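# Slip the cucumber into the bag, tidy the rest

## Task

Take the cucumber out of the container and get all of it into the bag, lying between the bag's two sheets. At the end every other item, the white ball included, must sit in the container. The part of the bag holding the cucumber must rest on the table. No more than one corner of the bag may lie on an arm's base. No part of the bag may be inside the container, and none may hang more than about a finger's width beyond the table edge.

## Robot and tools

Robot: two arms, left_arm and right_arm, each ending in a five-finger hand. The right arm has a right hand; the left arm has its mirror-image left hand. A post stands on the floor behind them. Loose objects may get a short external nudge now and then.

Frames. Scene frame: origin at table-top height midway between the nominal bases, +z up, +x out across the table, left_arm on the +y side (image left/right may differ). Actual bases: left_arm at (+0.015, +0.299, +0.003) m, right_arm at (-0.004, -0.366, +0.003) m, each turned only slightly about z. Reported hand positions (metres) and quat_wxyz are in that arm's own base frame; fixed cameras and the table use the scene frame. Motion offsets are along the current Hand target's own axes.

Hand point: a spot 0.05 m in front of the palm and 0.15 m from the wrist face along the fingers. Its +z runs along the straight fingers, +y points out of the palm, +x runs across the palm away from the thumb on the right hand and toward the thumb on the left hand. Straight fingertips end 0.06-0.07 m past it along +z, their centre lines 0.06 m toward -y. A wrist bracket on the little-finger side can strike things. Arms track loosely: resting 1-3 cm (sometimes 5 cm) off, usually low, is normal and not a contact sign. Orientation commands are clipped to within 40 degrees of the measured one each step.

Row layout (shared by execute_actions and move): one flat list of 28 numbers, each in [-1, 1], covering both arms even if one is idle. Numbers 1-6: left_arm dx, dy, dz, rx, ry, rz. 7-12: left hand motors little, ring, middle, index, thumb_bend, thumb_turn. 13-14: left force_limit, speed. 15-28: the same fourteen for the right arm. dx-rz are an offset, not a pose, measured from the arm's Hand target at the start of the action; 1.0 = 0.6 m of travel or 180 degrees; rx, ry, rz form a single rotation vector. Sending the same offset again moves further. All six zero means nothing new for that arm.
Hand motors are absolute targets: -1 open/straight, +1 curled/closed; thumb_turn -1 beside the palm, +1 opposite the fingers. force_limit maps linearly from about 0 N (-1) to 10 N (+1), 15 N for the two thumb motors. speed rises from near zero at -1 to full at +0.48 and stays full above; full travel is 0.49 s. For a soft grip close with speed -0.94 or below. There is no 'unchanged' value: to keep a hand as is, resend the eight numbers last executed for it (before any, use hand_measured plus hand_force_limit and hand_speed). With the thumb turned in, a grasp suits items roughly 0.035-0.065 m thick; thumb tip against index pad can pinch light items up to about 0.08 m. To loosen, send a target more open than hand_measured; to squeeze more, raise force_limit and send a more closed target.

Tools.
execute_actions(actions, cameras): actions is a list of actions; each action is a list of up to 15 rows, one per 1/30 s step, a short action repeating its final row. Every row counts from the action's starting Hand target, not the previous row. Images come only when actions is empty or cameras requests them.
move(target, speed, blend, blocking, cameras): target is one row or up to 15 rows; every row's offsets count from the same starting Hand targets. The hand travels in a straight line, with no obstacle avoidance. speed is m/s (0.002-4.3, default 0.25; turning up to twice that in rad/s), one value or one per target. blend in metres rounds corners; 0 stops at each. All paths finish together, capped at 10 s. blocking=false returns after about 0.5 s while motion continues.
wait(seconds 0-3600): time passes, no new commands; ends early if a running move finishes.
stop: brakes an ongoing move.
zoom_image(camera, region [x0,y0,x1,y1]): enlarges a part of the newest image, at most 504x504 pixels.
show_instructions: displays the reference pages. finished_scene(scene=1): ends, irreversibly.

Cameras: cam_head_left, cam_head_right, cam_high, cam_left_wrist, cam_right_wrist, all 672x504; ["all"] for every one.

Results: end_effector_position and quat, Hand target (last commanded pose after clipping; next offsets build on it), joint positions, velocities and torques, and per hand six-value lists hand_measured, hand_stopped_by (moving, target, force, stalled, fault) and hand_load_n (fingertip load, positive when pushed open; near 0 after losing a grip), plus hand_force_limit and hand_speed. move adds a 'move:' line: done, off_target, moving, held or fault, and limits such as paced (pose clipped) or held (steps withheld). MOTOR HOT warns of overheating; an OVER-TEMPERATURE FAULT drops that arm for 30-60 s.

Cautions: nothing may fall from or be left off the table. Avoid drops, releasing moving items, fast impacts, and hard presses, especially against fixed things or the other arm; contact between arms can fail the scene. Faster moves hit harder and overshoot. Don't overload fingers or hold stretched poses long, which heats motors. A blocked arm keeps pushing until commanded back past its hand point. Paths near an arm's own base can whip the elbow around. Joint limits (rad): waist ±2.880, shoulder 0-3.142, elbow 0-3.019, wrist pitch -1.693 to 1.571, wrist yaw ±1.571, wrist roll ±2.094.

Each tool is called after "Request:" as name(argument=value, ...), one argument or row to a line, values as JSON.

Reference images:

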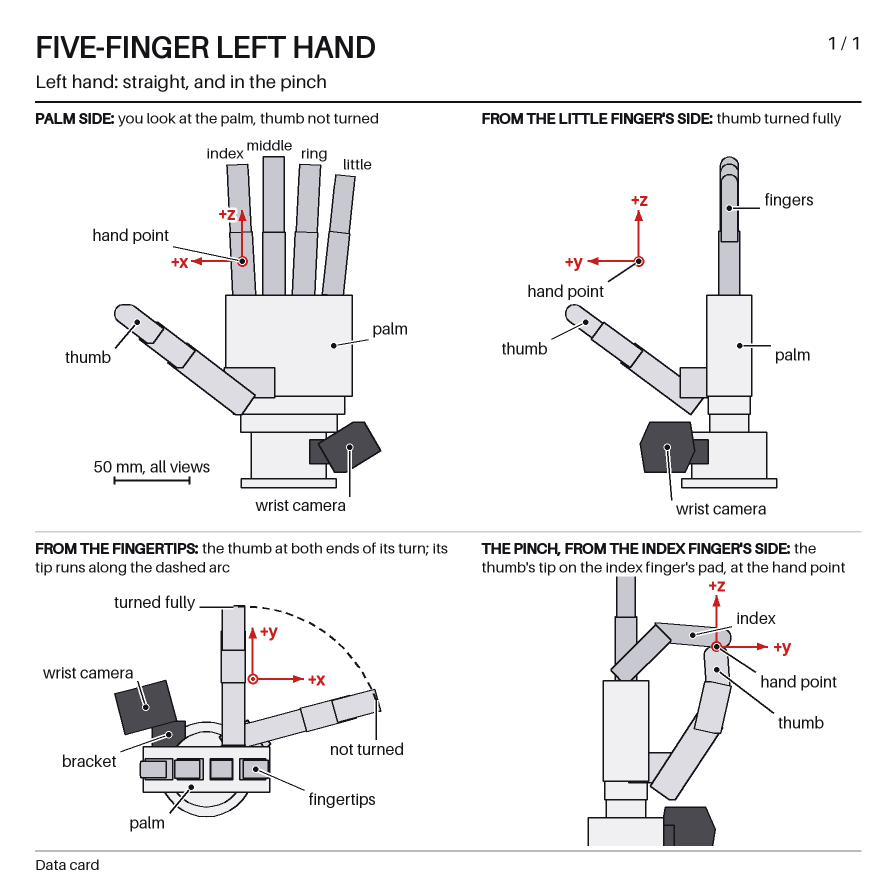

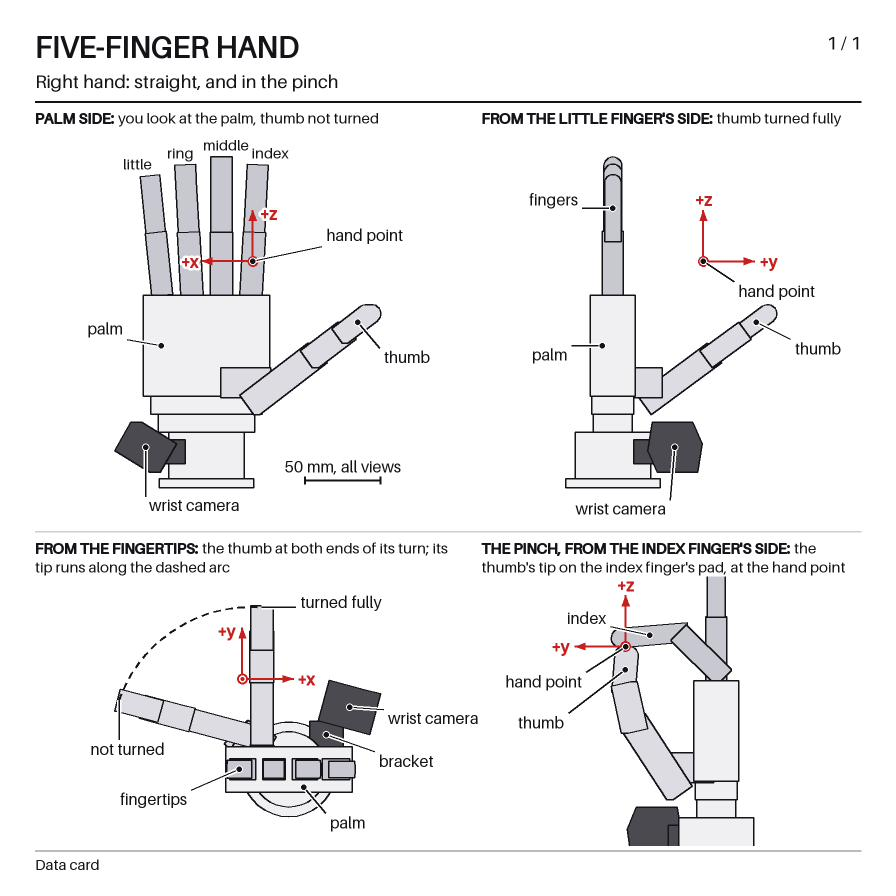

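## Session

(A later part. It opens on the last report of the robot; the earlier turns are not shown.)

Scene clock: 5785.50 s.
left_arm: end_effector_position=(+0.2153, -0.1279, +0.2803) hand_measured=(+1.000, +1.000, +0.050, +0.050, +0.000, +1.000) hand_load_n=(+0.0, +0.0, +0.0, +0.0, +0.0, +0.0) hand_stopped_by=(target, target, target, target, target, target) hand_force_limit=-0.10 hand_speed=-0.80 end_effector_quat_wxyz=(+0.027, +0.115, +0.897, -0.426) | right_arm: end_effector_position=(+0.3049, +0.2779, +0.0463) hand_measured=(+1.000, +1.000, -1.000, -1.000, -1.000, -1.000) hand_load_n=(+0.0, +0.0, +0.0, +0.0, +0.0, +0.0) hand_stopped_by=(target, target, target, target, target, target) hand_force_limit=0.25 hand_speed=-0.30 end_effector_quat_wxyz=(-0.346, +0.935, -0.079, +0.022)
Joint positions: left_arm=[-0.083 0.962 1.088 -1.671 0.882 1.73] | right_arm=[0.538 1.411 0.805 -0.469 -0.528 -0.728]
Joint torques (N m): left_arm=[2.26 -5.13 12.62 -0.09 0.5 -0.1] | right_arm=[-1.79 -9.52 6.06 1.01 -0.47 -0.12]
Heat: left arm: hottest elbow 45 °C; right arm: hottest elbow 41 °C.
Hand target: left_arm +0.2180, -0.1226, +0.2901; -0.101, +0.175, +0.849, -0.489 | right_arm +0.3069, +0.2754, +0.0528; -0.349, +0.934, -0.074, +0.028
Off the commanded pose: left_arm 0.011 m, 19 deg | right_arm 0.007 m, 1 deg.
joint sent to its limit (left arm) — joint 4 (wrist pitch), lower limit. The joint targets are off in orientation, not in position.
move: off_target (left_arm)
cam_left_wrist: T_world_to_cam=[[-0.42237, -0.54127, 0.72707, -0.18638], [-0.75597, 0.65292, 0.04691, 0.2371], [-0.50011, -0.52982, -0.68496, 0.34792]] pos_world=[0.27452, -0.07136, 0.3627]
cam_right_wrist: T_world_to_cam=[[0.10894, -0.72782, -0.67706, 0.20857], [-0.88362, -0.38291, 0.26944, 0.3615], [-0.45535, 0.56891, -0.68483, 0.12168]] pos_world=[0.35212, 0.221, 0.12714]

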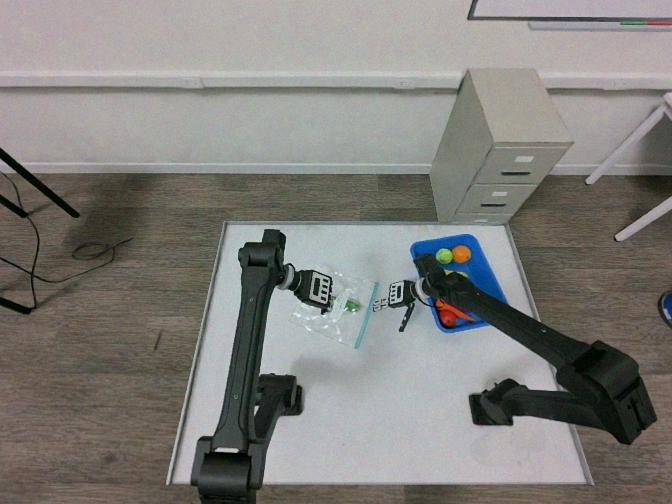

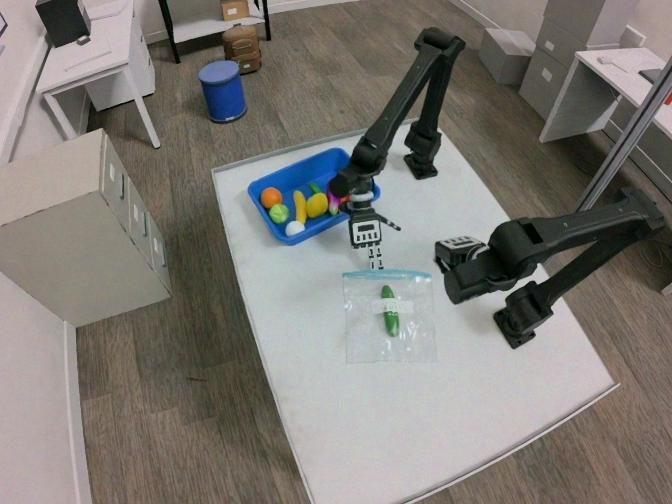

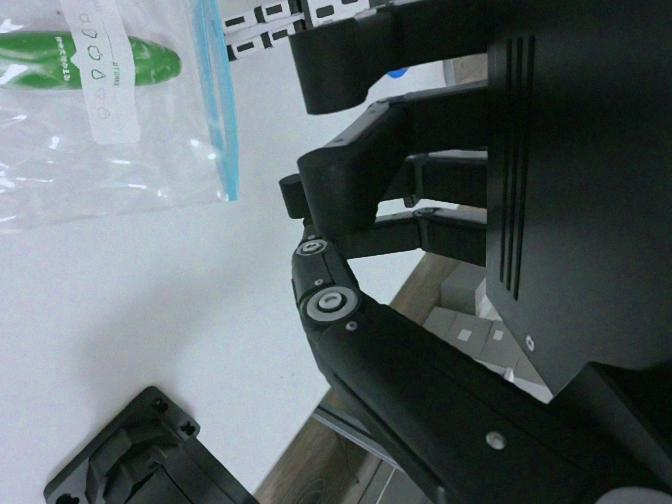

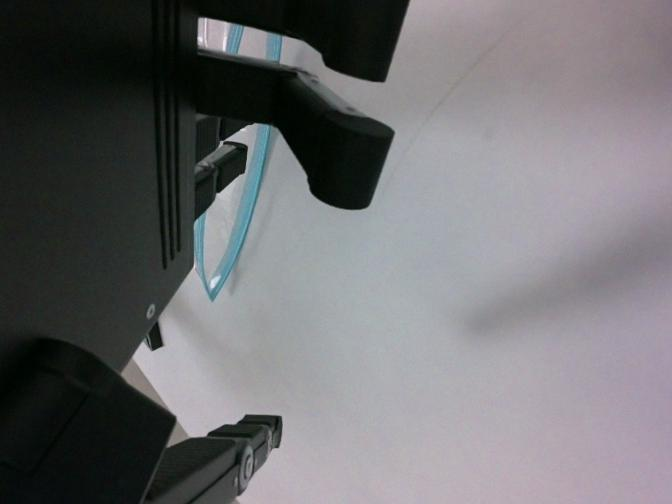

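Request:
move(
  target=[
    [0,0,0,0,0,0,1,1,0.05,0.05,0.0,1,-0.1,-0.8,0.0013,0.0381,-0.0331,0,0,0,1,1,-1,-1,-1,-1,0.25,-0.3],
    [0,0,0,0,0,0,1,1,0.05,0.05,0.0,1,-0.1,-0.8,0.0013,-0.0712,-0.159,0,0,0,1,1,-1,-1,-1,-1,0.25,-0.3],
  ],
  speed=[0.04,0.1],
  cameras=["all"],
)

Request:
zoom_image(
  camera="cam_high",
  region=[310, 200, 470, 380],
)

Request:
zoom_image(
  camera="cam_head_left",
  region=[290, 240, 450, 360],
)

Request:
zoom_image(
  camera="cam_head_right",
  region=[200, 180, 450, 360],
)

Scene clock: 5805.27 s.
left_arm: end_effector_position=(+0.2153, -0.1279, +0.2803) hand_measured=(+1.000, +1.000, +0.050, +0.050, +0.000, +1.000) hand_load_n=(+0.0, +0.0, +0.0, +0.0, +0.0, +0.0) hand_stopped_by=(target, target, target, target, target, target) hand_force_limit=-0.10 hand_speed=-0.80 end_effector_quat_wxyz=(+0.027, +0.114, +0.897, -0.426) | right_arm: end_effector_position=(+0.2895, +0.2419, +0.1331) hand_measured=(+1.000, +1.000, -1.000, -1.000, -1.000, -1.000) hand_load_n=(+0.0, +0.0, +0.0, +0.0, +0.0, +0.0) hand_stopped_by=(target, target, target, target, target, target) hand_force_limit=0.25 hand_speed=-0.30 end_effector_quat_wxyz=(-0.338, +0.937, -0.084, +0.009)
Joint positions: left_arm=[-0.083 0.962 1.088 -1.671 0.882 1.73] | right_arm=[0.471 1.233 0.905 -0.814 -0.559 -0.797]
Joint torques (N m): left_arm=[2.14 -5.01 12.57 -0.09 0.51 -0.1] | right_arm=[-1.73 -7.53 9.51 1.01 -0.48 -0.15]
Heat: left arm: hottest elbow 48 °C; right arm: hottest elbow 41 °C.
Hand target: left_arm +0.2180, -0.1227, +0.2901; -0.101, +0.175, +0.848, -0.489 | right_arm +0.3028, +0.2454, +0.1528; -0.349, +0.934, -0.074, +0.028
Off the commanded pose: left_arm 0.011 m, 19 deg | right_arm 0.024 m, 3 deg.
joint sent to its limit (left arm) — joint 4 (wrist pitch), lower limit. The joint targets are off in orientation, not in position.
move: off_target (right_arm)
cam_left_wrist: T_world_to_cam=[[-0.42171, -0.54149, 0.72729, -0.1867], [-0.75626, 0.65256, 0.04734, 0.23693], [-0.50023, -0.53005, -0.6847, 0.34779]] pos_world=[0.27442, -0.07136, 0.3627]
cam_right_wrist: T_world_to_cam=[[0.08988, -0.73707, -0.66981, 0.2497], [-0.87554, -0.37903, 0.2996, 0.3034], [-0.4747, 0.55952, -0.67941, 0.20173]] pos_world=[0.33897, 0.18617, 0.21341]

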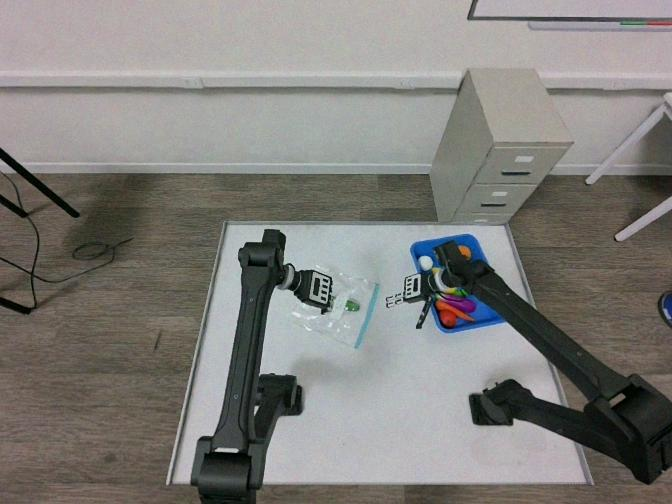

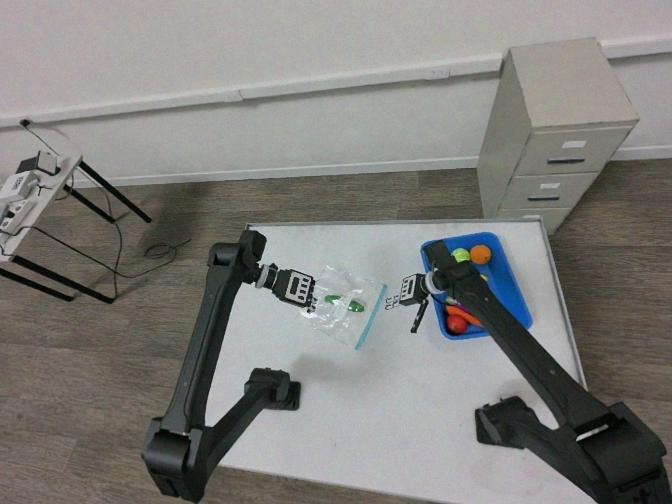

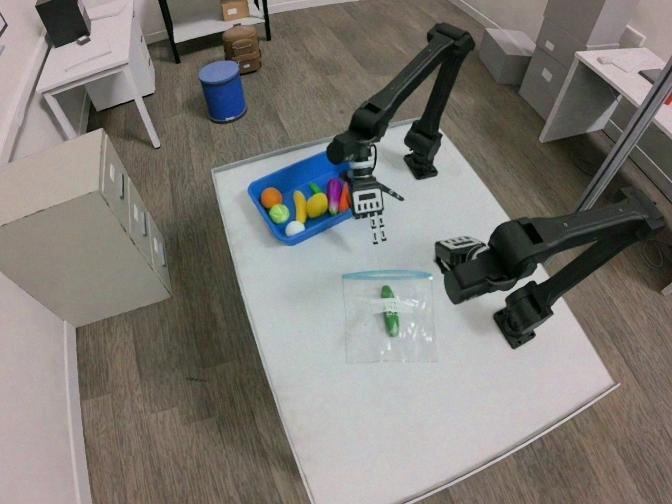

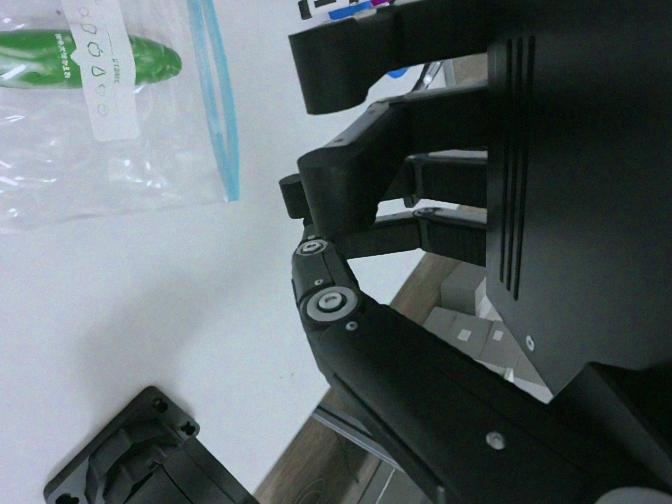

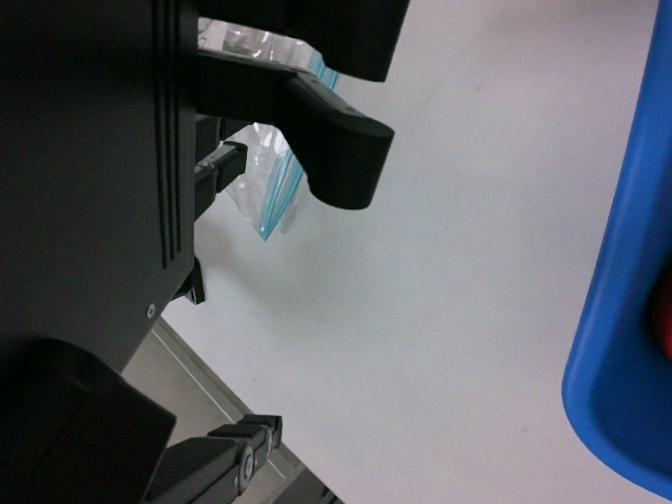

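Scaled by 2.800.

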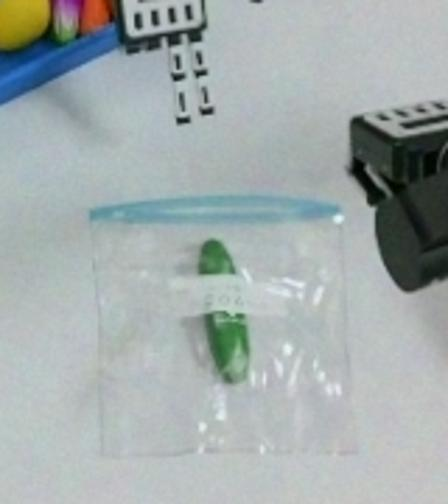

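Scaled by 3.150.

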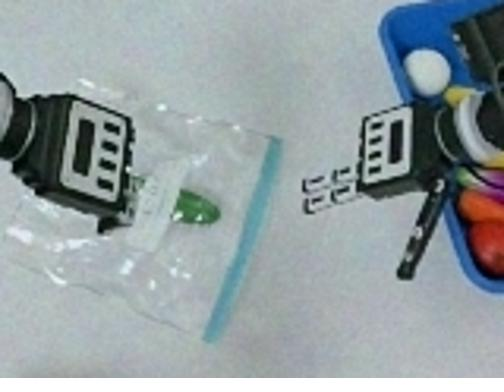

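Scaled by 2.016.

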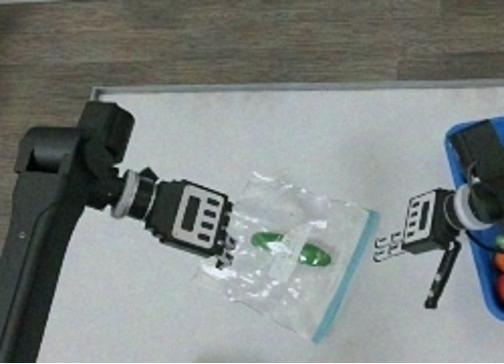

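Request:
zoom_image(
  camera="cam_left_wrist",
  region=[0, 0, 260, 240],
)

Scaled by 1.938.

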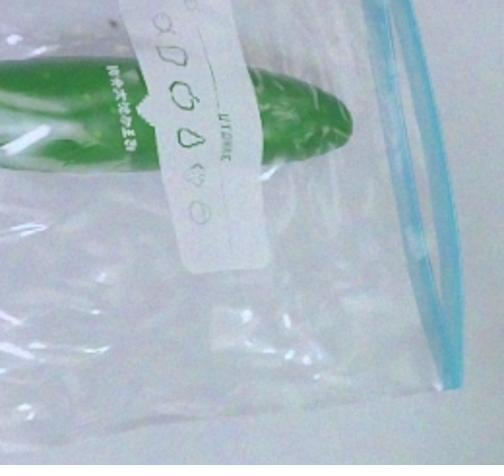

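Request:
finished_scene(
)

The scene is finished: the task was done.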